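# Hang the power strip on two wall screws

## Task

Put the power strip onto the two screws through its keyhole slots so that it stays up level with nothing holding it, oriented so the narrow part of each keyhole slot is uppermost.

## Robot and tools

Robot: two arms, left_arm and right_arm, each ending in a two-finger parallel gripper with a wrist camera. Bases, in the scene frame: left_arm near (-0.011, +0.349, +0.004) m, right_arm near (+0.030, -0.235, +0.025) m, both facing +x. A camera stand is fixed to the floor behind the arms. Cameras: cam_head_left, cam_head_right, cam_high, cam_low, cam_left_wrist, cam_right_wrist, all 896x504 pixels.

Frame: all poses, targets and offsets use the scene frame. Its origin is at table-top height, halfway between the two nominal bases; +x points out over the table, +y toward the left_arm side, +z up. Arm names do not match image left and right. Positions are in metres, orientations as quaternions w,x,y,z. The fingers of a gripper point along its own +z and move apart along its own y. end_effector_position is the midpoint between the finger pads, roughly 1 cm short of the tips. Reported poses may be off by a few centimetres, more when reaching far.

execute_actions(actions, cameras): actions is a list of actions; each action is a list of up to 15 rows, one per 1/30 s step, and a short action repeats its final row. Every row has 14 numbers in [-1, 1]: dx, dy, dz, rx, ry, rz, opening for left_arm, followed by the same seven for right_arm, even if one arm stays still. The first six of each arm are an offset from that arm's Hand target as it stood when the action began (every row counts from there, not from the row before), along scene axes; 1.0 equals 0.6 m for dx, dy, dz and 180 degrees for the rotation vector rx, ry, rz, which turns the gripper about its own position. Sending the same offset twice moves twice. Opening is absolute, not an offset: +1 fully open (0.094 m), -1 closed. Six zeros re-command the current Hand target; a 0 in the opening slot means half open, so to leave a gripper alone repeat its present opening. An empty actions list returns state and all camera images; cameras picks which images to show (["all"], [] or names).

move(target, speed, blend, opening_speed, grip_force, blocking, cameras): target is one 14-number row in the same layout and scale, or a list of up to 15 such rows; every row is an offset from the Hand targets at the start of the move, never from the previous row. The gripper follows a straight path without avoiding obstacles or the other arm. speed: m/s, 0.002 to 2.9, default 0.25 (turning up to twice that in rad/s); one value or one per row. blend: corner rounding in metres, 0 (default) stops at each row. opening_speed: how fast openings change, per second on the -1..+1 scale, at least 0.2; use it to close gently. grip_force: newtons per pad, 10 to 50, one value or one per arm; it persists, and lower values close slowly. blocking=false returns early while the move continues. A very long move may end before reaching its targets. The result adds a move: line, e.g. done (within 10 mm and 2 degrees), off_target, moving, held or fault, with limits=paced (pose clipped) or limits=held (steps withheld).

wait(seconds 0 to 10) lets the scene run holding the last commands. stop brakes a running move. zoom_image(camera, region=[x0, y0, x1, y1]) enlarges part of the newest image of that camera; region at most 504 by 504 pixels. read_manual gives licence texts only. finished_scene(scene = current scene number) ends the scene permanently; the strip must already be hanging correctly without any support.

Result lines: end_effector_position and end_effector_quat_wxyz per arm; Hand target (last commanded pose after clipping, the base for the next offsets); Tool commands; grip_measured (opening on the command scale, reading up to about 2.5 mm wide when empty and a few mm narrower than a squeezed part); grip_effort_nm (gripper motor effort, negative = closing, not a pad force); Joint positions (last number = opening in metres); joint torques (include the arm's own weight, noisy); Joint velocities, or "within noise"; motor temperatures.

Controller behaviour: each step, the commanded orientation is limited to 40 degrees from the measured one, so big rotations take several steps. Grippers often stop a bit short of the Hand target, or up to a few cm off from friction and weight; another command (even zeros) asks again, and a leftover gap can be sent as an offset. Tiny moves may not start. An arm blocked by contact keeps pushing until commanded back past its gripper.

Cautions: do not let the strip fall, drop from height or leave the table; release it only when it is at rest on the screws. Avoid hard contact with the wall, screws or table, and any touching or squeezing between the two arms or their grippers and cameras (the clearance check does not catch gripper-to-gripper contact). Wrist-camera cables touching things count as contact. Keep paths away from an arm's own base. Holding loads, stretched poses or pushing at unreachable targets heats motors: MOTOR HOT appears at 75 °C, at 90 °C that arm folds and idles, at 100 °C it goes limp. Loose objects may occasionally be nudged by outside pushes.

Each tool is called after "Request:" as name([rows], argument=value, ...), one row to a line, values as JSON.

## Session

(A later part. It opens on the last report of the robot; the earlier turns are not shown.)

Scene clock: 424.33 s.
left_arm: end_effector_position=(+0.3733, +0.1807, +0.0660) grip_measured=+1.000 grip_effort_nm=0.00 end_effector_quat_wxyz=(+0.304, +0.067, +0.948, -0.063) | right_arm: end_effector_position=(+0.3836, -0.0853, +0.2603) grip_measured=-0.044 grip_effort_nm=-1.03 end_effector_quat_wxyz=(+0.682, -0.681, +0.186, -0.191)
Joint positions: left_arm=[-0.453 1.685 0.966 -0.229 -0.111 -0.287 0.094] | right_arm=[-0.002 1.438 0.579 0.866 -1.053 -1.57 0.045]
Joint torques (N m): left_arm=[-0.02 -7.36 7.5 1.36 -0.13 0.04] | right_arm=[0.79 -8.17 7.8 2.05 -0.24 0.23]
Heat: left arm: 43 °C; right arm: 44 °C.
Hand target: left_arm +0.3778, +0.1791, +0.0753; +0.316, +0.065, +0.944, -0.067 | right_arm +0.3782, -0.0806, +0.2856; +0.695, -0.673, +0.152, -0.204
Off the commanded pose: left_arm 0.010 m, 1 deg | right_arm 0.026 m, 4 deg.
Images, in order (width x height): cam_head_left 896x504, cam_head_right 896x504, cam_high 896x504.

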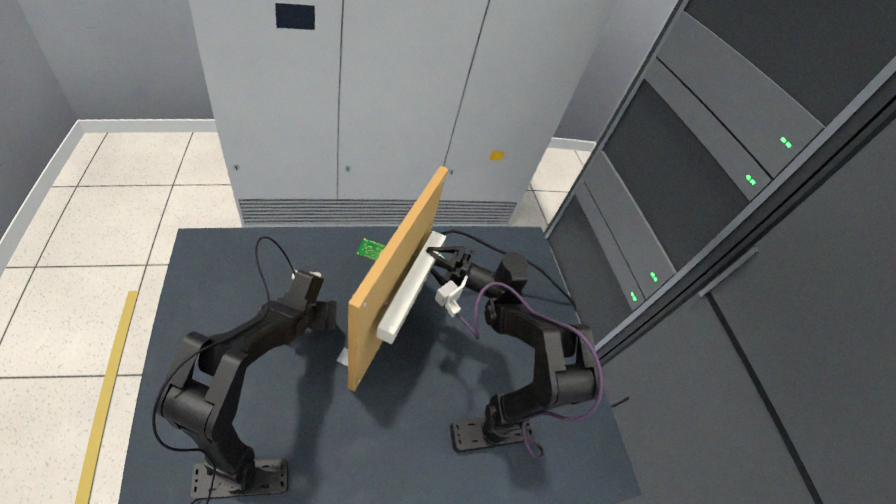

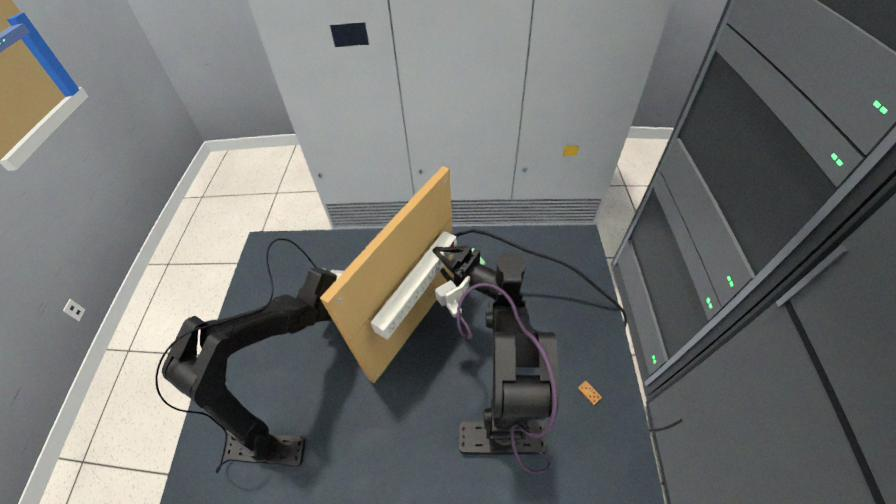

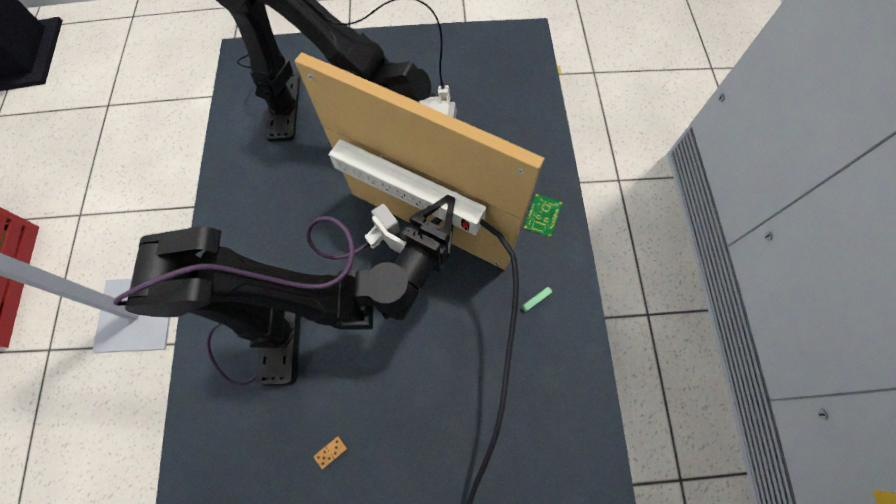

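Request:
zoom_image(camera="cam_head_right", region=[362, 280, 406, 330])

Request:
zoom_image(camera="cam_head_right", region=[415, 215, 459, 265])

Request:
zoom_image(camera="cam_head_left", region=[366, 290, 410, 340])

Request:
zoom_image(camera="cam_head_left", region=[405, 215, 449, 265])

Request:
zoom_image(camera="cam_high", region=[325, 120, 405, 180])

Request:
zoom_image(camera="cam_high", region=[425, 165, 505, 245])

Scaled by 10.080 from the camera's 896x504 image, which has a finer 1280x720 frame.

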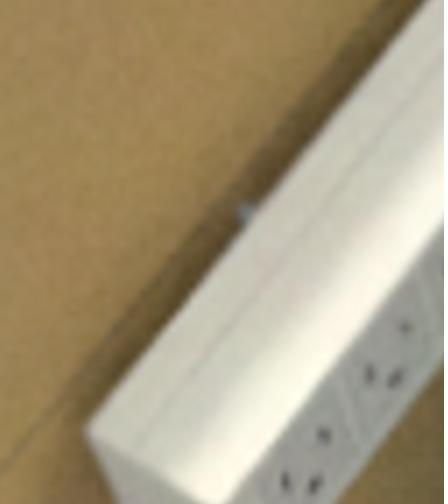

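Scaled by 10.080 from the camera's 896x504 image, which has a finer 1280x720 frame.

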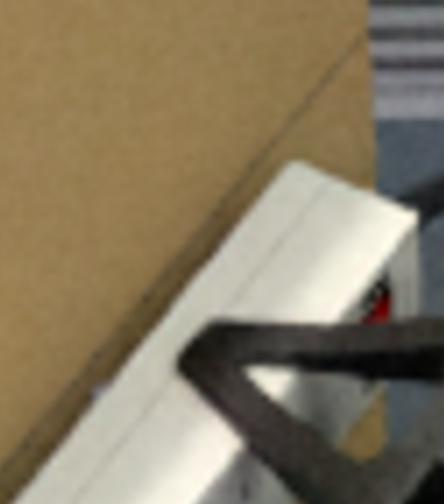

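Scaled by 10.080 from the camera's 896x504 image, which has a finer 1280x720 frame.

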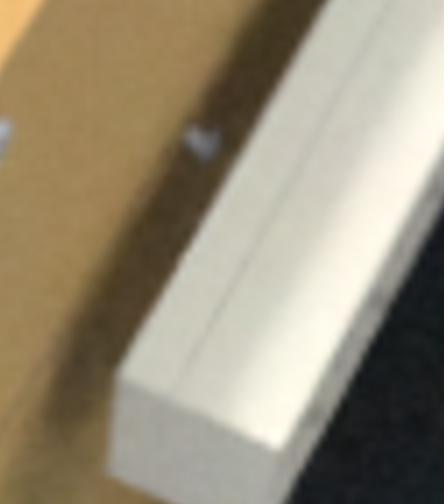

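Scaled by 10.080 from the camera's 896x504 image, which has a finer 1280x720 frame.

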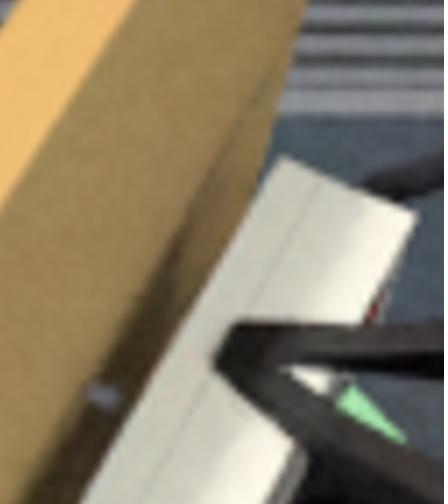

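Scaled by 6.300 from the camera's 896x504 image, which has a finer 1280x720 frame.

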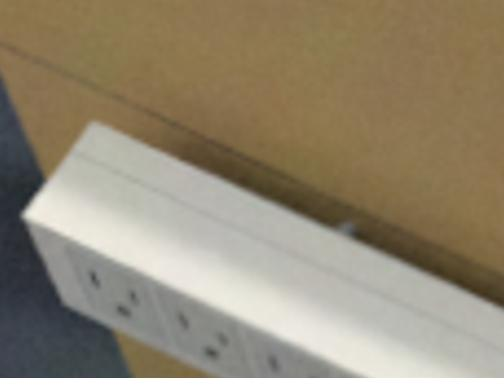

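Scaled by 6.300 from the camera's 896x504 image, which has a finer 1280x720 frame.

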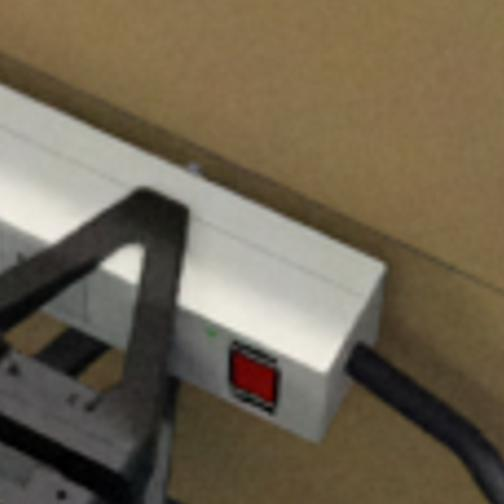

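Request:
execute_actions([
  [[0,0,0,0,0,0,1,0.0065,0.0121,0.0023,0.0048,0.006,0.0031,-0.25],[0,0,0,0,0,0,1,0.0065,0.0156,0.0062,0.0074,0.0086,0.0057,-0.25],[0,0,0,0,0,0,1,0.0065,0.0178,0.0086,0.009,0.0102,0.0073,-0.25],[0,0,0,0,0,0,1,0.0065,0.0182,0.0091,0.0094,0.0106,0.0077,-0.25],[0,0,0,0,0,0,1,0.0065,0.0169,0.0076,0.0084,0.0096,0.0067,-0.25],[0,0,0,0,0,0,1,0.0065,0.014,0.0044,0.0062,0.0074,0.0045,-0.25],[0,0,0,0,0,0,1,0.0065,0.01,-0.0001,0.0033,0.0045,0.0016,-0.25],[0,0,0,0,0,0,1,0.0065,0.0056,-0.0049,0.0001,0.0013,-0.0016,-0.25],[0,0,0,0,0,0,1,0.0065,0.0016,-0.0094,-0.0028,-0.0016,-0.0045,-0.25],[0,0,0,0,0,0,1,0.0065,-0.0013,-0.0126,-0.005,-0.0038,-0.0067,-0.25],[0,0,0,0,0,0,1,0.0065,-0.0026,-0.0141,-0.006,-0.0048,-0.0077,-0.25],[0,0,0,0,0,0,1,0.0065,-0.0022,-0.0136,-0.0056,-0.0044,-0.0073,-0.25],[0,0,0,0,0,0,1,0.0065,0,-0.0112,-0.004,-0.0028,-0.0057,-0.25],[0,0,0,0,0,0,1,0.0065,0.0035,-0.0073,-0.0014,-0.0002,-0.0031,-0.25],[0,0,0,0,0,0,1,0.0065,0.0078,-0.0025,0.0017,0.0029,0,-0.25]],
  [[0,0,0,0,0,0,1,0,0.0022,0.0024,0.0015,0.0015,0.0015,-0.25],[0,0,0,0,0,0,1,0,0.0039,0.0043,0.0028,0.0028,0.0028,-0.25],[0,0,0,0,0,0,1,0,0.005,0.0055,0.0036,0.0036,0.0036,-0.25],[0,0,0,0,0,0,1,0,0.0053,0.0058,0.0038,0.0038,0.0038,-0.25],[0,0,0,0,0,0,1,0,0.0046,0.005,0.0033,0.0033,0.0033,-0.25],[0,0,0,0,0,0,1,0,0.0031,0.0034,0.0022,0.0022,0.0022,-0.25],[0,0,0,0,0,0,1,0,0.0011,0.0012,0.0008,0.0008,0.0008,-0.25],[0,0,0,0,0,0,1,0,-0.0011,-0.0012,-0.0008,-0.0008,-0.0008,-0.25],[0,0,0,0,0,0,1,0,-0.0031,-0.0034,-0.0022,-0.0022,-0.0022,-0.25],[0,0,0,0,0,0,1,0,-0.0046,-0.005,-0.0033,-0.0033,-0.0033,-0.25],[0,0,0,0,0,0,1,0,-0.0053,-0.0058,-0.0038,-0.0038,-0.0038,-0.25],[0,0,0,0,0,0,1,0,-0.005,-0.0055,-0.0036,-0.0036,-0.0036,-0.25],[0,0,0,0,0,0,1,0,-0.0039,-0.0043,-0.0028,-0.0028,-0.0028,-0.25],[0,0,0,0,0,0,1,0,-0.0022,-0.0024,-0.0015,-0.0015,-0.0015,-0.25],[0,0,0,0,0,0,1,0,0,0,0,0,0,-0.25]],
  [[0,0,0,0,0,0,1,0,0.0012,0.0014,0.0009,0.0009,0.0009,-0.25],[0,0,0,0,0,0,1,0,0.0022,0.0025,0.0016,0.0016,0.0016,-0.25],[0,0,0,0,0,0,1,0,0.0029,0.0032,0.0021,0.0021,0.0021,-0.25],[0,0,0,0,0,0,1,0,0.003,0.0033,0.0022,0.0022,0.0022,-0.25],[0,0,0,0,0,0,1,0,0.0026,0.0029,0.0019,0.0019,0.0019,-0.25],[0,0,0,0,0,0,1,0,0.0018,0.002,0.0013,0.0013,0.0013,-0.25],[0,0,0,0,0,0,1,0,0.0006,0.0007,0.0005,0.0005,0.0005,-0.25],[0,0,0,0,0,0,1,0,-0.0006,-0.0007,-0.0005,-0.0005,-0.0005,-0.25],[0,0,0,0,0,0,1,0,-0.0018,-0.002,-0.0013,-0.0013,-0.0013,-0.25],[0,0,0,0,0,0,1,0,-0.0026,-0.0029,-0.0019,-0.0019,-0.0019,-0.25],[0,0,0,0,0,0,1,0,-0.003,-0.0033,-0.0022,-0.0022,-0.0022,-0.25],[0,0,0,0,0,0,1,0,-0.0029,-0.0032,-0.0021,-0.0021,-0.0021,-0.25],[0,0,0,0,0,0,1,0,-0.0022,-0.0025,-0.0016,-0.0016,-0.0016,-0.25],[0,0,0,0,0,0,1,0,-0.0012,-0.0014,-0.0009,-0.0009,-0.0009,-0.25],[0,0,0,0,0,0,1,0,0,0,0,0,0,-0.25]],
], cameras=[])

Scene clock: 432.13 s.
left_arm: end_effector_position=(+0.3733, +0.1807, +0.0660) grip_measured=+1.000 grip_effort_nm=0.00 end_effector_quat_wxyz=(+0.304, +0.067, +0.948, -0.063) | right_arm: end_effector_position=(+0.3854, -0.0814, +0.2633) grip_measured=-0.044 grip_effort_nm=-1.03 end_effector_quat_wxyz=(+0.684, -0.678, +0.189, -0.191)
Joint positions: left_arm=[-0.453 1.685 0.966 -0.229 -0.111 -0.287 0.094] | right_arm=[0.014 1.438 0.587 0.866 -1.033 -1.558 0.045]
Joint torques (N m): left_arm=[-0.03 -7.36 7.5 1.36 -0.13 0.03] | right_arm=[0.95 -6.31 8.27 2.16 -0.28 0.21]
Heat: left arm: 43 °C; right arm: 43 °C.
Hand target: left_arm +0.3778, +0.1791, +0.0753; +0.316, +0.065, +0.944, -0.067 | right_arm +0.3822, -0.0760, +0.2842; +0.696, -0.672, +0.155, -0.200
Off the commanded pose: left_arm 0.010 m, 1 deg | right_arm 0.022 m, 4 deg.
No camera images: "cameras" was empty.

Request:
move(target=[0,0,0,0,0,0,1, 0.0029,-0.0017,-0.0115,-0.0018,0.0023,0,-0.25], speed=0.05, cameras=[])

Scene clock: 434.57 s.
left_arm: end_effector_position=(+0.3733, +0.1807, +0.0660) grip_measured=+1.000 grip_effort_nm=0.00 end_effector_quat_wxyz=(+0.304, +0.067, +0.948, -0.063) | right_arm: end_effector_position=(+0.3860, -0.0814, +0.2618) grip_measured=-0.044 grip_effort_nm=-1.03 end_effector_quat_wxyz=(+0.683, -0.679, +0.189, -0.190)
Joint positions: left_arm=[-0.453 1.685 0.966 -0.229 -0.111 -0.287 0.094] | right_arm=[0.014 1.442 0.587 0.866 -1.033 -1.561 0.045]
Joint torques (N m): left_arm=[-0.02 -7.36 7.5 1.36 -0.13 0.03] | right_arm=[0.61 -5.18 7.95 2.18 -0.28 0.08]
Heat: left arm: 43 °C; right arm: 43 °C.
Hand target: left_arm +0.3778, +0.1791, +0.0753; +0.316, +0.065, +0.944, -0.067 | right_arm +0.3839, -0.0770, +0.2772; +0.693, -0.675, +0.157, -0.198
Off the commanded pose: left_arm 0.010 m, 1 deg | right_arm 0.016 m, 4 deg.
move: off_target (right_arm)
No camera images: "cameras" was empty.

Request:
move(target=[0,0,0,0,0,0,1, 0.002,-0.0012,-0.0052,0,0,0,-0.25], speed=0.05, cameras=[])

Scene clock: 436.23 s.
left_arm: end_effector_position=(+0.3733, +0.1807, +0.0660) grip_measured=+1.000 grip_effort_nm=0.00 end_effector_quat_wxyz=(+0.304, +0.067, +0.948, -0.063) | right_arm: end_effector_position=(+0.3874, -0.0814, +0.2575) grip_measured=-0.044 grip_effort_nm=-1.03 end_effector_quat_wxyz=(+0.682, -0.681, +0.192, -0.187)
Joint positions: left_arm=[-0.453 1.685 0.966 -0.229 -0.111 -0.287 0.094] | right_arm=[0.014 1.455 0.587 0.866 -1.033 -1.564 0.045]
Joint torques (N m): left_arm=[-0.03 -7.38 7.49 1.36 -0.13 0.04] | right_arm=[0.09 -5.38 7.66 2.35 -0.38 0.11]
Heat: left arm: 43 °C; right arm: 43 °C.
Hand target: left_arm +0.3778, +0.1791, +0.0753; +0.316, +0.065, +0.944, -0.067 | right_arm +0.3851, -0.0777, +0.2741; +0.693, -0.675, +0.157, -0.198
Off the commanded pose: left_arm 0.010 m, 1 deg | right_arm 0.017 m, 4 deg.
move: off_target (right_arm)
No camera images: "cameras" was empty.

Request:
move(target=[0,0,0,0,0,0,1, -0.0314,-0.0454,0.0032,-0.0018,-0.0076,0.0028,-0.25], speed=0.08, cameras=[])

Scene clock: 440.77 s.
left_arm: end_effector_position=(+0.3733, +0.1807, +0.0660) grip_measured=+1.000 grip_effort_nm=0.00 end_effector_quat_wxyz=(+0.304, +0.067, +0.948, -0.063) | right_arm: end_effector_position=(+0.3746, -0.1066, +0.2612) grip_measured=-0.044 grip_effort_nm=-1.03 end_effector_quat_wxyz=(+0.686, -0.680, +0.170, -0.195)
Joint positions: left_arm=[-0.453 1.685 0.966 -0.229 -0.111 -0.287 0.094] | right_arm=[-0.092 1.431 0.553 0.923 -1.162 -1.561 0.045]
Joint torques (N m): left_arm=[-0.03 -7.35 7.5 1.36 -0.14 0.04] | right_arm=[-0.2 -7.9 5.46 2.09 -0.24 0.23]
Heat: left arm: 44 °C; right arm: 43 °C.
Hand target: left_arm +0.3778, +0.1791, +0.0753; +0.316, +0.065, +0.944, -0.067 | right_arm +0.3662, -0.1050, +0.2759; +0.694, -0.675, +0.146, -0.203
Off the commanded pose: left_arm 0.010 m, 1 deg | right_arm 0.017 m, 3 deg.
move: off_target (right_arm)
No camera images: "cameras" was empty.

Request:
move(target=[0,0,0,0,0,0,1, 0.0505,0.0778,0.0123,0,0,0,-0.25], speed=0.04, cameras=["cam_head_left","cam_head_right","cam_high"])

Scene clock: 446.37 s.
left_arm: end_effector_position=(+0.3733, +0.1807, +0.0660) grip_measured=+1.000 grip_effort_nm=0.00 end_effector_quat_wxyz=(+0.304, +0.067, +0.948, -0.063) | right_arm: end_effector_position=(+0.3886, -0.0768, +0.2605) grip_measured=-0.044 grip_effort_nm=-1.03 end_effector_quat_wxyz=(+0.684, -0.680, +0.180, -0.192)
Joint positions: left_arm=[-0.453 1.685 0.966 -0.229 -0.111 -0.287 0.094] | right_arm=[0.028 1.468 0.598 0.889 -1.031 -1.57 0.045]
Joint torques (N m): left_arm=[-0.03 -7.38 7.51 1.36 -0.13 0.04] | right_arm=[4.59 -3.9 11.66 1.96 0.14 0.08]
Heat: left arm: 44 °C; right arm: 42 °C.
Hand target: left_arm +0.3778, +0.1791, +0.0753; +0.316, +0.065, +0.944, -0.067 | right_arm +0.3966, -0.0583, +0.2834; +0.694, -0.675, +0.146, -0.204
Off the commanded pose: left_arm 0.010 m, 1 deg | right_arm 0.030 m, 4 deg.
move: off_target (right_arm)
Images, in order (width x height): cam_head_left 896x504, cam_head_right 896x504, cam_high 896x504.

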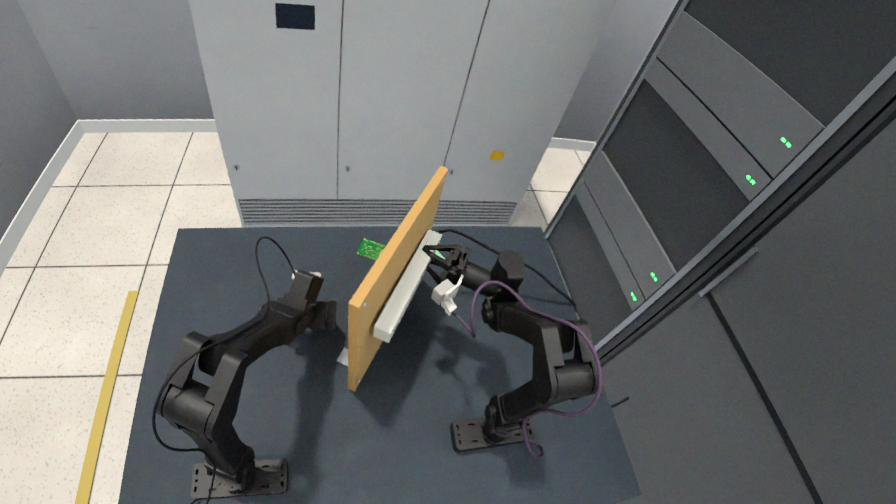

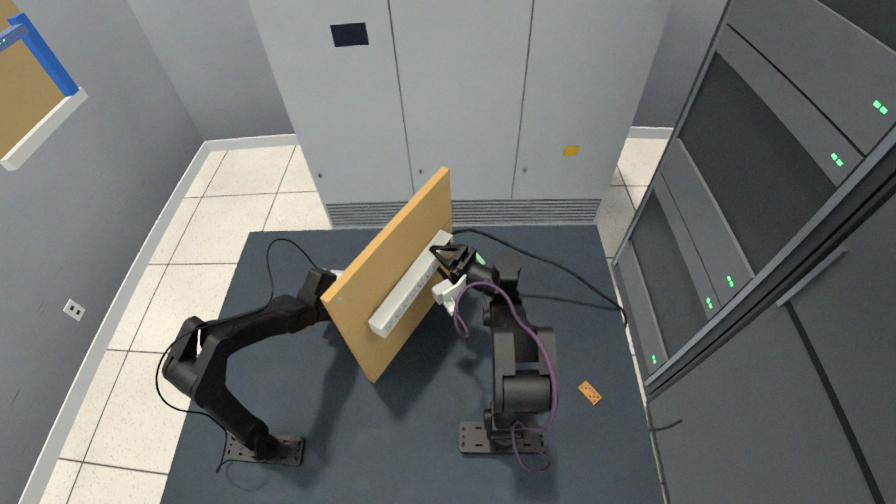

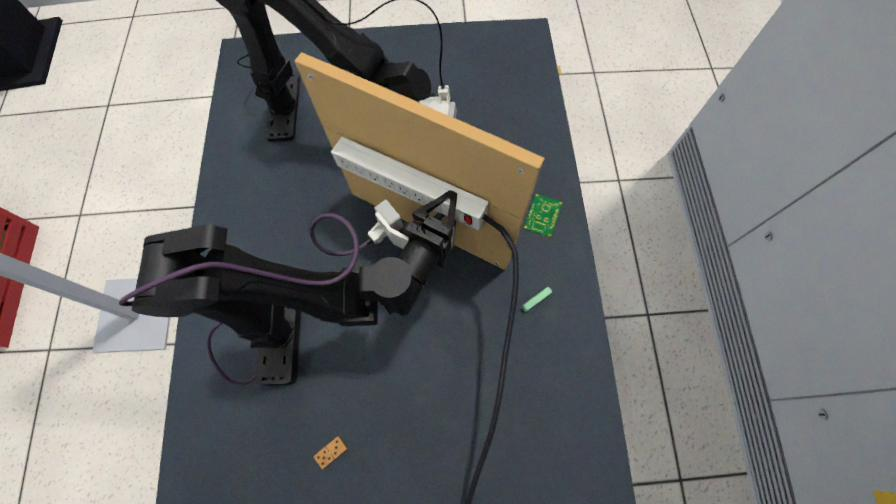

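Request:
zoom_image(camera="cam_head_right", region=[350, 215, 470, 345])

Request:
zoom_image(camera="cam_head_left", region=[355, 220, 465, 350])

Request:
zoom_image(camera="cam_high", region=[320, 125, 500, 245])

Scaled by 3.877 from the camera's 896x504 image, which has a finer 1280x720 frame.

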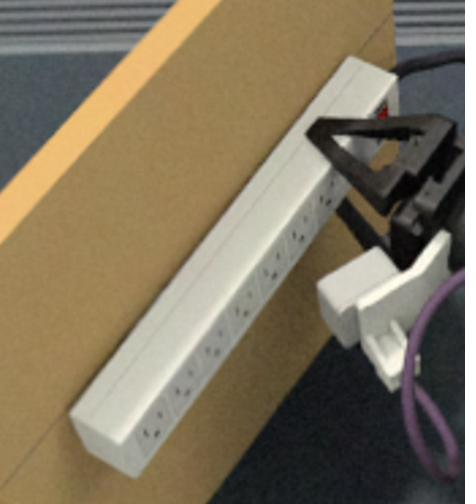

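Scaled by 3.877 from the camera's 896x504 image, which has a finer 1280x720 frame.

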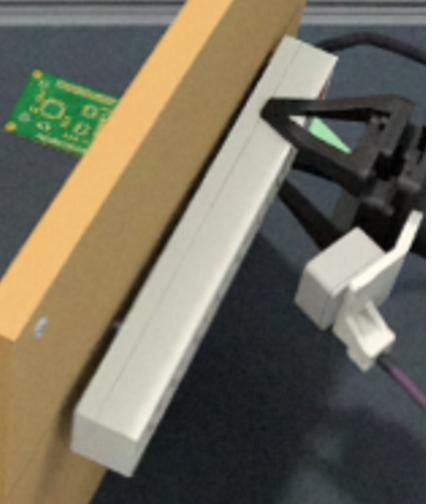

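Scaled by 2.800 from the camera's 896x504 image, which has a finer 1280x720 frame.

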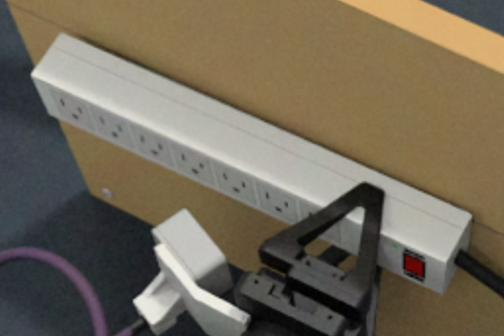

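Request:
zoom_image(camera="cam_head_left", region=[365, 290, 405, 330])

Request:
zoom_image(camera="cam_head_left", region=[415, 220, 455, 260])

Request:
zoom_image(camera="cam_head_right", region=[355, 305, 395, 345])

Request:
zoom_image(camera="cam_head_right", region=[425, 220, 465, 260])

Scaled by 12.600 from the camera's 896x504 image, which has a finer 1280x720 frame.

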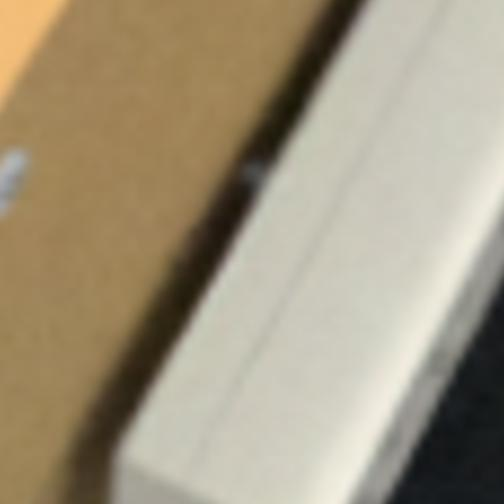

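Scaled by 12.600 from the camera's 896x504 image, which has a finer 1280x720 frame.

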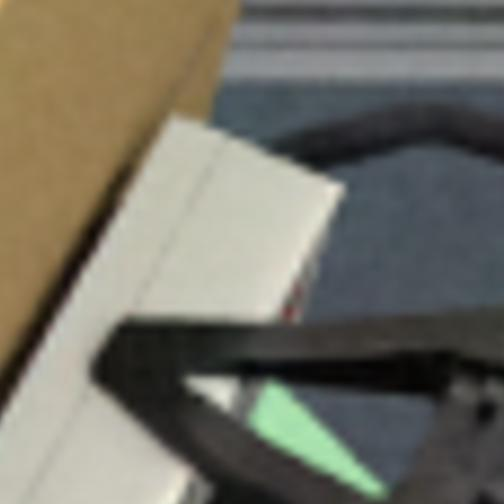

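Scaled by 12.600 from the camera's 896x504 image, which has a finer 1280x720 frame.

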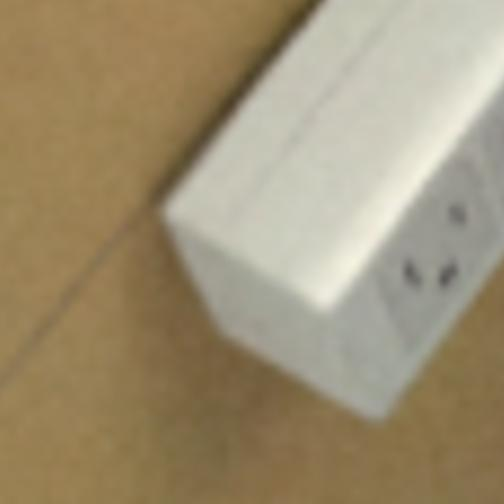

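Scaled by 12.600 from the camera's 896x504 image, which has a finer 1280x720 frame.

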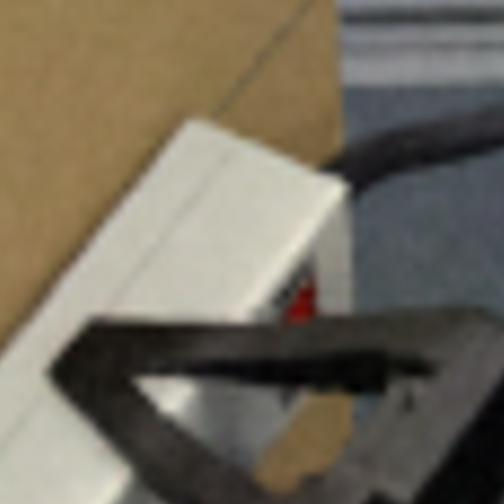

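Request:
move(target=[0,0,0,0,0,0,1, 0.0043,-0.0025,-0.02,0.0028,0.0048,0.0111,-0.25], speed=0.03)

Scene clock: 469.73 s.
left_arm: end_effector_position=(+0.3733, +0.1807, +0.0660) grip_measured=+1.000 grip_effort_nm=0.00 end_effector_quat_wxyz=(+0.304, +0.067, +0.948, -0.063) | right_arm: end_effector_position=(+0.3893, -0.0768, +0.2593) grip_measured=-0.044 grip_effort_nm=-1.03 end_effector_quat_wxyz=(+0.693, -0.680, +0.154, -0.184)
Joint positions: left_arm=[-0.453 1.685 0.966 -0.229 -0.111 -0.287 0.094] | right_arm=[0.012 1.525 0.612 0.975 -1.095 -1.552 0.045]
Joint torques (N m): left_arm=[-0.03 -7.36 7.5 1.36 -0.13 0.03] | right_arm=[4.71 -3.34 10.63 1.74 0.31 0.12]
Motor temperatures (°C): left_arm=[26 32 44 37 27 27 27] | right_arm=[30 29 48 38 26 25 26]
Heat: left arm: 44 °C; right arm: 48 °C.
Hand target: left_arm +0.3778, +0.1791, +0.0753; +0.316, +0.065, +0.944, -0.067 | right_arm +0.3991, -0.0597, +0.2712; +0.699, -0.676, +0.140, -0.186
Off the commanded pose: left_arm 0.010 m, 1 deg | right_arm 0.023 m, 2 deg.
move: off_target (right_arm)

Request:
move(target=[0,0,0,0,0,0,1, 0,0,-0.0067,0.0042,0.0072,-0.0056,-0.25], speed=0.03)

Scene clock: 472.13 s.
left_arm: end_effector_position=(+0.3733, +0.1807, +0.0660) grip_measured=+1.000 grip_effort_nm=0.00 end_effector_quat_wxyz=(+0.304, +0.067, +0.948, -0.063) | right_arm: end_effector_position=(+0.3895, -0.0769, +0.2595) grip_measured=-0.044 grip_effort_nm=-1.03 end_effector_quat_wxyz=(+0.695, -0.678, +0.161, -0.178)
Joint positions: left_arm=[-0.453 1.685 0.966 -0.229 -0.111 -0.287 0.094] | right_arm=[0.012 1.527 0.612 0.981 -1.094 -1.53 0.045]
Joint torques (N m): left_arm=[-0.02 -7.36 7.5 1.36 -0.13 0.03] | right_arm=[5.33 -3.69 8.95 1.84 0.55 0.08]
Heat: left arm: 44 °C; right arm: 47 °C.
Hand target: left_arm +0.3778, +0.1791, +0.0753; +0.316, +0.065, +0.944, -0.067 | right_arm +0.3991, -0.0597, +0.2673; +0.700, -0.672, +0.155, -0.183
Off the commanded pose: left_arm 0.010 m, 1 deg | right_arm 0.021 m, 1 deg.
move: off_target (right_arm)

Request:
move(target=[0,0,0,0,0,0,1, 0,0,-0.0117,0.0014,0.0024,-0.0056,-0.25], speed=0.03)

Scene clock: 473.73 s.
left_arm: end_effector_position=(+0.3733, +0.1807, +0.0660) grip_measured=+1.000 grip_effort_nm=0.00 end_effector_quat_wxyz=(+0.304, +0.067, +0.948, -0.063) | right_arm: end_effector_position=(+0.3896, -0.0768, +0.2594) grip_measured=-0.044 grip_effort_nm=-1.03 end_effector_quat_wxyz=(+0.697, -0.676, +0.157, -0.182)
Joint positions: left_arm=[-0.453 1.685 0.966 -0.229 -0.111 -0.287 0.094] | right_arm=[0.012 1.536 0.608 1.008 -1.095 -1.527 0.045]
Joint torques (N m): left_arm=[-0.03 -7.36 7.5 1.36 -0.13 0.03] | right_arm=[5.91 -3.67 7.15 1.95 0.75 0.13]
Heat: left arm: 44 °C; right arm: 47 °C.
Hand target: left_arm +0.3778, +0.1791, +0.0753; +0.316, +0.065, +0.944, -0.067 | right_arm +0.3991, -0.0597, +0.2603; +0.700, -0.670, +0.164, -0.186
Off the commanded pose: left_arm 0.010 m, 1 deg | right_arm 0.020 m, 1 deg.
move: off_target (right_arm)

Request:
move(target=[0,0,0,0,0,0,1, 0,0,-0.0133,0.0,0.0,-0.0056,-0.25], speed=0.03)

Scene clock: 475.87 s.
left_arm: end_effector_position=(+0.3733, +0.1807, +0.0660) grip_measured=+1.000 grip_effort_nm=0.00 end_effector_quat_wxyz=(+0.304, +0.067, +0.948, -0.063) | right_arm: end_effector_position=(+0.3893, -0.0771, +0.2589) grip_measured=-0.045 grip_effort_nm=-1.03 end_effector_quat_wxyz=(+0.698, -0.671, +0.150, -0.198)
Joint positions: left_arm=[-0.453 1.685 0.966 -0.229 -0.111 -0.287 0.094] | right_arm=[0.016 1.548 0.588 1.074 -1.077 -1.527 0.045]
Joint torques (N m): left_arm=[-0.03 -7.36 7.5 1.36 -0.13 0.03] | right_arm=[5.79 -3.26 6.46 1.61 0.83 0.08]
Heat: left arm: 44 °C; right arm: 46 °C.
Hand target: left_arm +0.3778, +0.1791, +0.0753; +0.316, +0.065, +0.944, -0.067 | right_arm +0.3992, -0.0598, +0.2524; +0.698, -0.668, +0.170, -0.193
Off the commanded pose: left_arm 0.010 m, 1 deg | right_arm 0.021 m, 2 deg.
move: off_target (right_arm)

Request:
execute_actions(actions=[], cameras=["cam_head_left","cam_head_right","cam_high","cam_right_wrist"])

Request:
zoom_image(camera="cam_head_left", region=[365, 220, 445, 330])

Request:
zoom_image(camera="cam_high", region=[320, 125, 500, 245])

Request:
zoom_image(camera="cam_head_right", region=[355, 220, 455, 340])

Scene clock: 478.33 s.
left_arm: end_effector_position=(+0.3733, +0.1807, +0.0660) grip_measured=+1.000 grip_effort_nm=0.01 end_effector_quat_wxyz=(+0.304, +0.067, +0.948, -0.063) | right_arm: end_effector_position=(+0.3893, -0.0771, +0.2590) grip_measured=-0.045 grip_effort_nm=-1.03 end_effector_quat_wxyz=(+0.698, -0.671, +0.150, -0.198)
Joint positions: left_arm=[-0.453 1.685 0.966 -0.229 -0.111 -0.287 0.094] | right_arm=[0.016 1.548 0.588 1.075 -1.077 -1.527 0.045]
Joint velocities: within noise
Joint torques (N m): left_arm=[-0.05 -7.36 7.49 1.36 -0.13 0.04] | right_arm=[5.83 -3.19 6.39 1.58 0.85 0.1]
Motor temperatures (°C): left_arm=[26 32 44 37 27 27 27] | right_arm=[30 29 46 38 26 25 26]
Heat: left arm: 44 °C; right arm: 46 °C.
Hand target: left_arm +0.3778, +0.1791, +0.0753; +0.316, +0.065, +0.944, -0.067 | right_arm +0.3992, -0.0598, +0.2525; +0.698, -0.668, +0.170, -0.193
Tool commands: left_gripper/opening=+1.0 right_gripper/opening=-0.25
Off the commanded pose: left_arm 0.010 m, 1 deg | right_arm 0.021 m, 2 deg.
camera_calibration:
cam_right_wrist: T_world_to_cam=[[-0.0783519, 0.00830234, 0.996891, -0.22211], [0.600587, -0.797744, 0.0538476, -0.273109], [0.795711, 0.602939, 0.0575185, -0.188137], [0, 0, 0, 1]] pos_world=[0.296325, -0.102592, 0.246947]
Images, in order (width x height): cam_head_left 896x504, cam_head_right 896x504, cam_high 896x504, cam_right_wrist 896x504.

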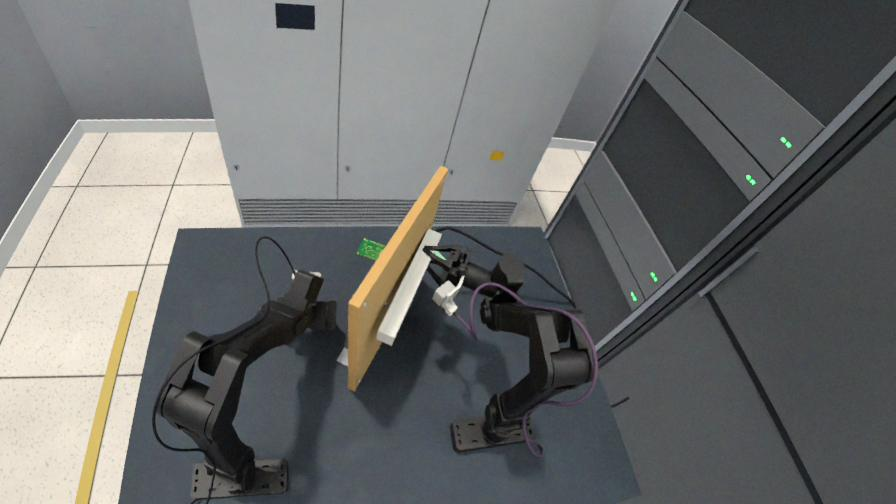

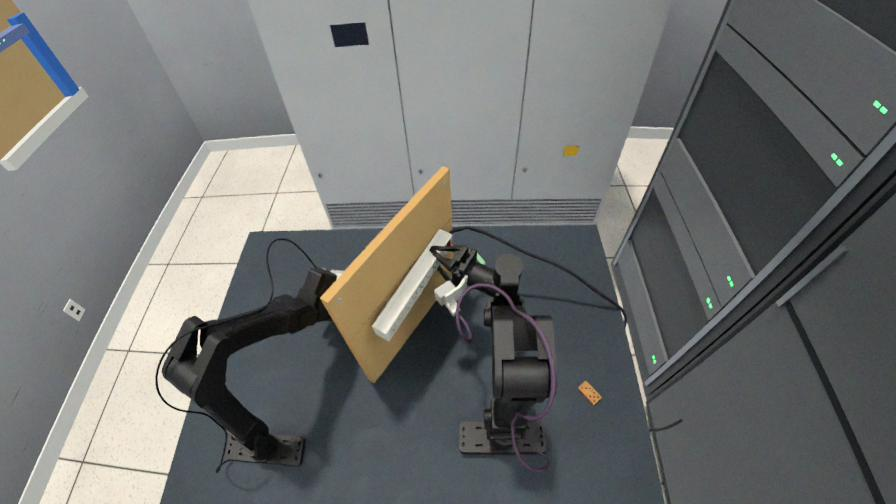

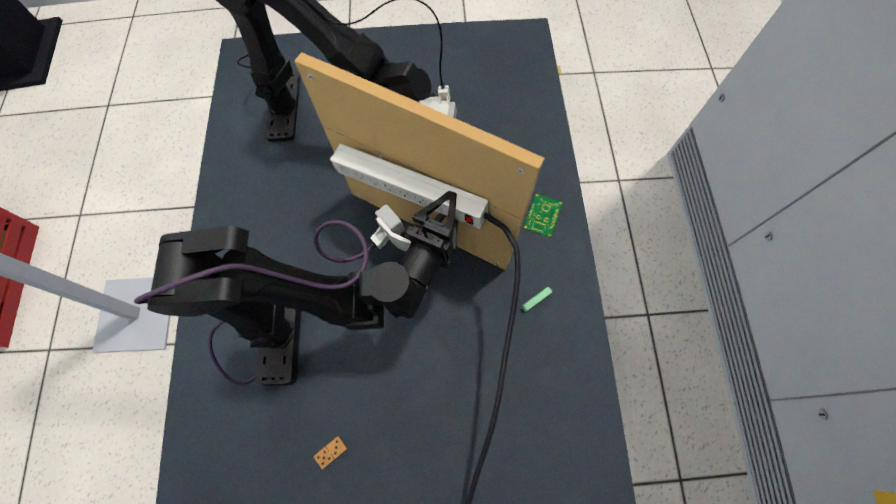

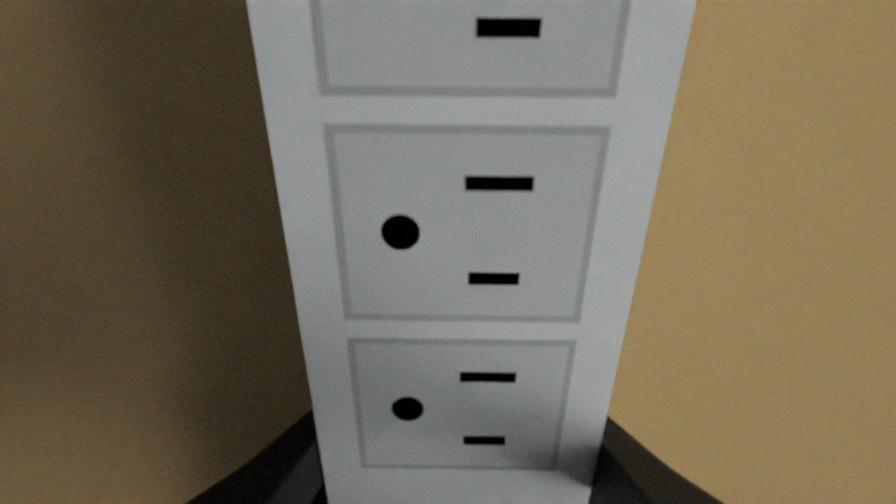

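Scaled by 4.582 from the camera's 896x504 image, which has a finer 1280x720 frame.

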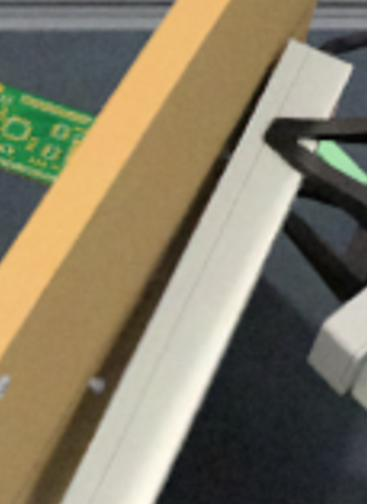

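Scaled by 2.800 from the camera's 896x504 image, which has a finer 1280x720 frame.

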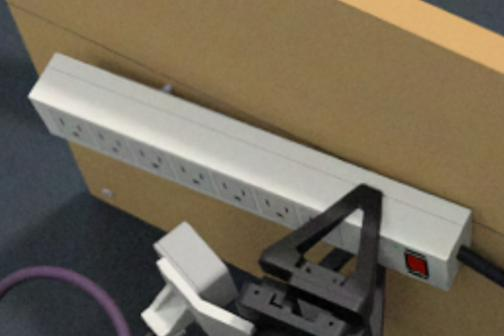

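Scaled by 4.200 from the camera's 896x504 image, which has a finer 1280x720 frame.

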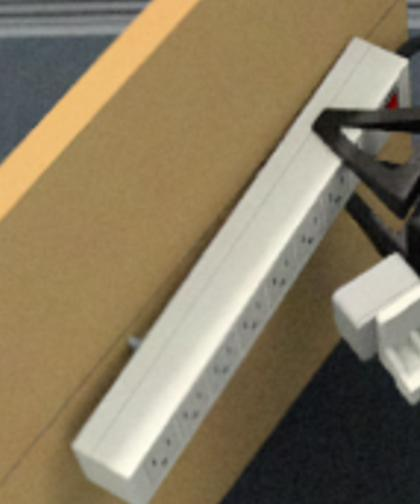

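Request:
zoom_image(camera="cam_head_left", region=[400, 220, 440, 260])

Request:
zoom_image(camera="cam_head_right", region=[415, 220, 455, 260])

Request:
zoom_image(camera="cam_high", region=[440, 175, 500, 235])

Request:
zoom_image(camera="cam_high", region=[325, 135, 385, 195])

Scaled by 12.600 from the camera's 896x504 image, which has a finer 1280x720 frame.

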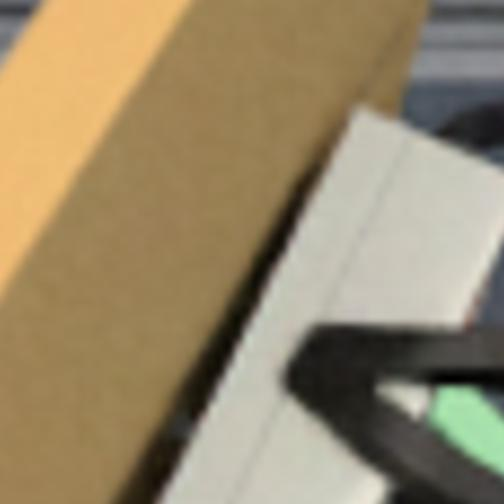

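Scaled by 12.600 from the camera's 896x504 image, which has a finer 1280x720 frame.

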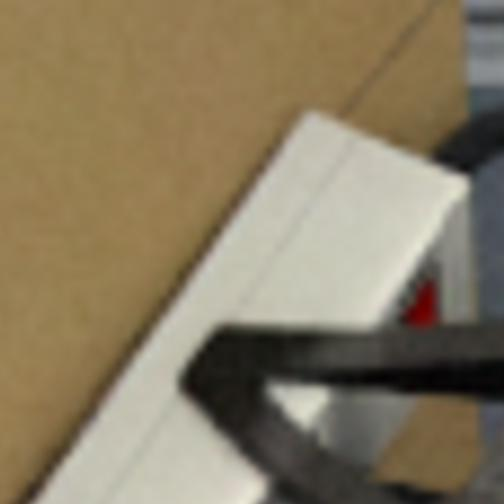

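Scaled by 8.400 from the camera's 896x504 image, which has a finer 1280x720 frame.

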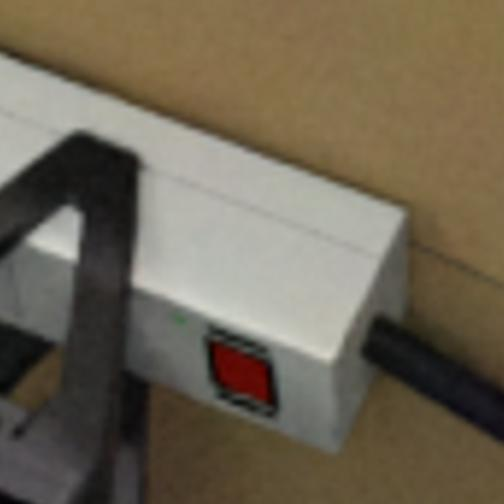

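Scaled by 8.400 from the camera's 896x504 image, which has a finer 1280x720 frame.

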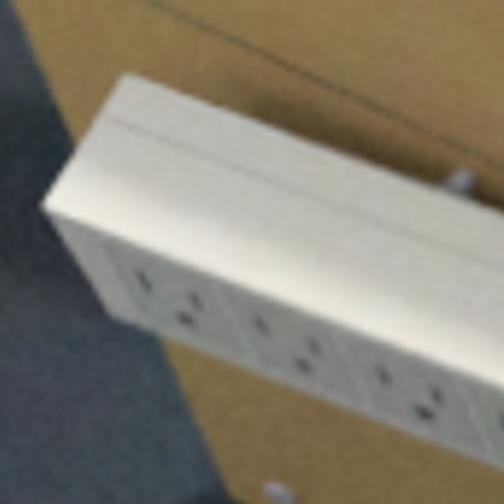

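Request:
move(target=[0,0,0,0,0,0,1, 0.0115,-0.0068,0,0.0056,0.0096,-0.0028,-0.25], speed=0.03)

Scene clock: 484.60 s.
left_arm: end_effector_position=(+0.3733, +0.1807, +0.0660) grip_measured=+1.000 grip_effort_nm=0.00 end_effector_quat_wxyz=(+0.304, +0.067, +0.948, -0.063) | right_arm: end_effector_position=(+0.3897, -0.0771, +0.2585) grip_measured=-0.045 grip_effort_nm=-1.03 end_effector_quat_wxyz=(+0.703, -0.668, +0.154, -0.190)
Joint positions: left_arm=[-0.453 1.685 0.966 -0.229 -0.111 -0.287 0.094] | right_arm=[0.014 1.561 0.588 1.102 -1.082 -1.495 0.045]
Joint torques (N m): left_arm=[-0.03 -7.36 7.5 1.36 -0.13 0.03] | right_arm=[5.08 -2.78 7.77 1.34 0.85 0.13]
Heat: left arm: 44 °C; right arm: 44 °C.
Hand target: left_arm +0.3778, +0.1791, +0.0753; +0.316, +0.065, +0.944, -0.067 | right_arm +0.4060, -0.0639, +0.2524; +0.700, -0.664, +0.185, -0.184
Off the commanded pose: left_arm 0.010 m, 1 deg | right_arm 0.022 m, 4 deg.
move: off_target (right_arm)

Request:
move(target=[0,0,0,0,0,0,1, 0.0072,-0.0042,-0.0083,-0.0096,0.0056,-0.0056,-0.25], speed=0.03)

Scene clock: 486.57 s.
left_arm: end_effector_position=(+0.3733, +0.1807, +0.0660) grip_measured=+1.000 grip_effort_nm=0.01 end_effector_quat_wxyz=(+0.304, +0.067, +0.948, -0.063) | right_arm: end_effector_position=(+0.3940, -0.0748, +0.2549) grip_measured=-0.045 grip_effort_nm=-1.03 end_effector_quat_wxyz=(+0.697, -0.671, +0.159, -0.198)
Joint positions: left_arm=[-0.453 1.685 0.966 -0.229 -0.111 -0.287 0.094] | right_arm=[0.028 1.566 0.593 1.074 -1.052 -1.527 0.045]
Joint torques (N m): left_arm=[-0.03 -7.38 7.5 1.36 -0.13 0.03] | right_arm=[3.48 -4.01 8.8 0.86 0.7 0.01]
Heat: left arm: 44 °C; right arm: 44 °C.
Hand target: left_arm +0.3778, +0.1791, +0.0753; +0.316, +0.065, +0.944, -0.067 | right_arm +0.4103, -0.0663, +0.2474; +0.687, -0.675, +0.194, -0.187
Off the commanded pose: left_arm 0.010 m, 1 deg | right_arm 0.020 m, 4 deg.
move: off_target (right_arm)

Request:
execute_actions(actions=[], cameras=["cam_head_left","cam_head_right","cam_high"])

Request:
zoom_image(camera="cam_head_left", region=[365, 220, 445, 330])

Request:
zoom_image(camera="cam_high", region=[320, 125, 500, 245])

Request:
zoom_image(camera="cam_head_right", region=[355, 220, 455, 340])

Scene clock: 488.70 s.
left_arm: end_effector_position=(+0.3733, +0.1807, +0.0660) grip_measured=+1.000 grip_effort_nm=0.00 end_effector_quat_wxyz=(+0.304, +0.067, +0.948, -0.063) | right_arm: end_effector_position=(+0.3940, -0.0748, +0.2549) grip_measured=-0.045 grip_effort_nm=-1.03 end_effector_quat_wxyz=(+0.697, -0.671, +0.159, -0.198)
Joint positions: left_arm=[-0.453 1.685 0.966 -0.229 -0.111 -0.287 0.094] | right_arm=[0.028 1.566 0.593 1.074 -1.052 -1.527 0.045]
Joint velocities: within noise
Joint torques (N m): left_arm=[-0.05 -7.36 7.49 1.36 -0.13 0.04] | right_arm=[3.28 -3.95 8.77 0.89 0.76 0.02]
Motor temperatures (°C): left_arm=[26 32 44 37 27 27 26] | right_arm=[30 29 44 37 27 25 26]
Heat: left arm: 44 °C; right arm: 44 °C.
Hand target: left_arm +0.3778, +0.1791, +0.0753; +0.316, +0.065, +0.944, -0.067 | right_arm +0.4103, -0.0663, +0.2474; +0.687, -0.675, +0.194, -0.187
Tool commands: left_gripper/opening=+1.0 right_gripper/opening=-0.25
Off the commanded pose: left_arm 0.010 m, 1 deg | right_arm 0.020 m, 4 deg.
Images, in order (width x height): cam_head_left 896x504, cam_head_right 896x504, cam_high 896x504.

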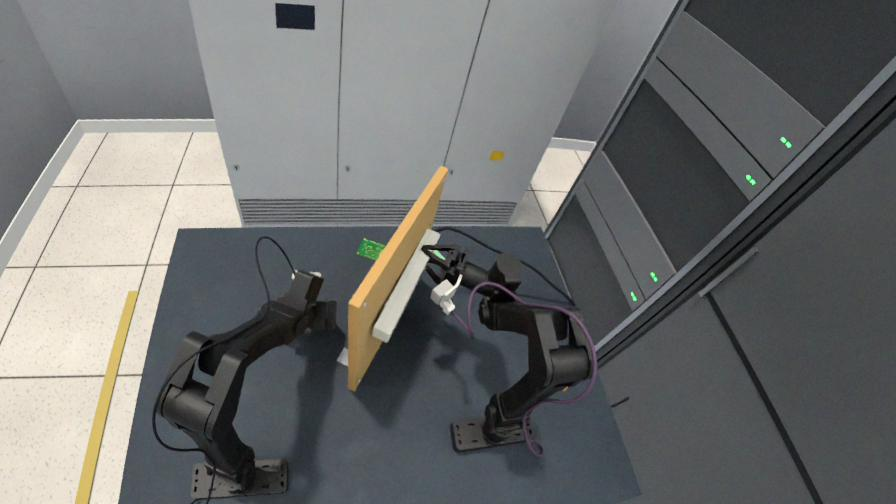

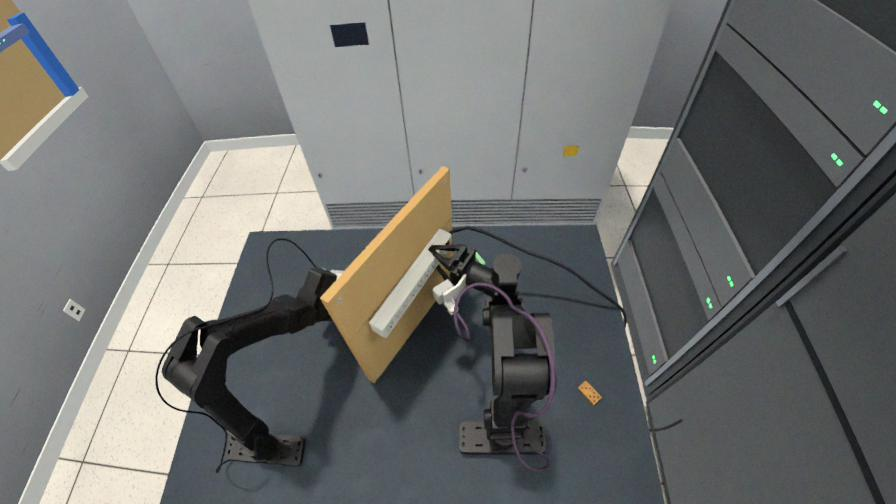

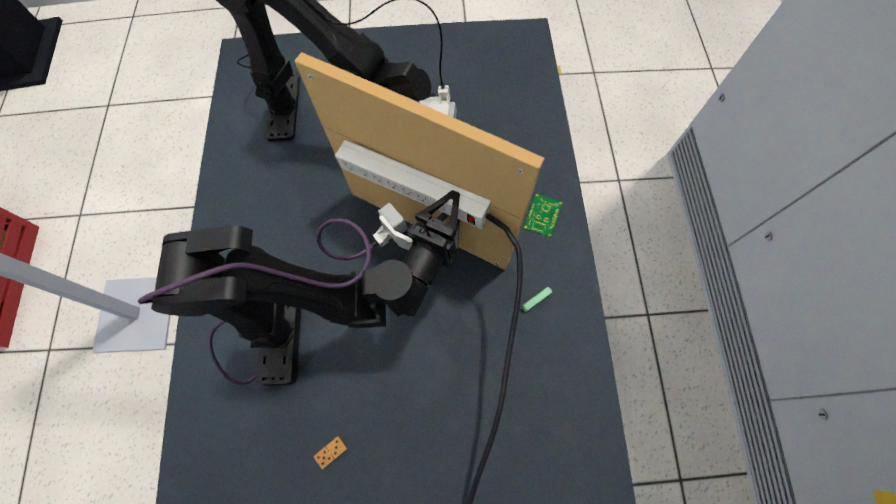

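Scaled by 4.582 from the camera's 896x504 image, which has a finer 1280x720 frame.

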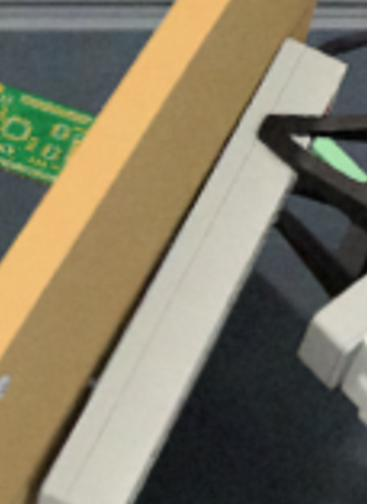

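Scaled by 2.800 from the camera's 896x504 image, which has a finer 1280x720 frame.

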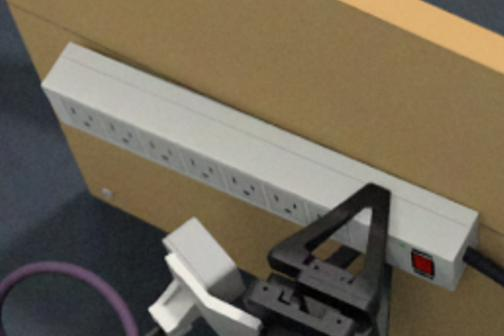

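Scaled by 4.200 from the camera's 896x504 image, which has a finer 1280x720 frame.

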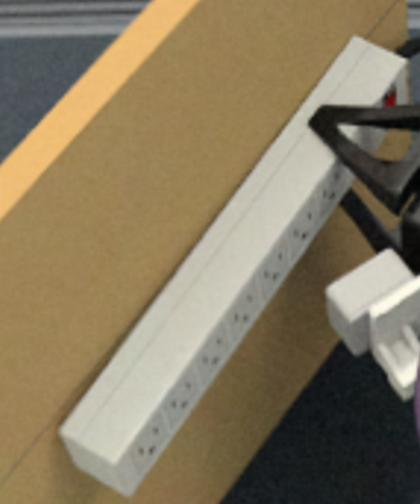

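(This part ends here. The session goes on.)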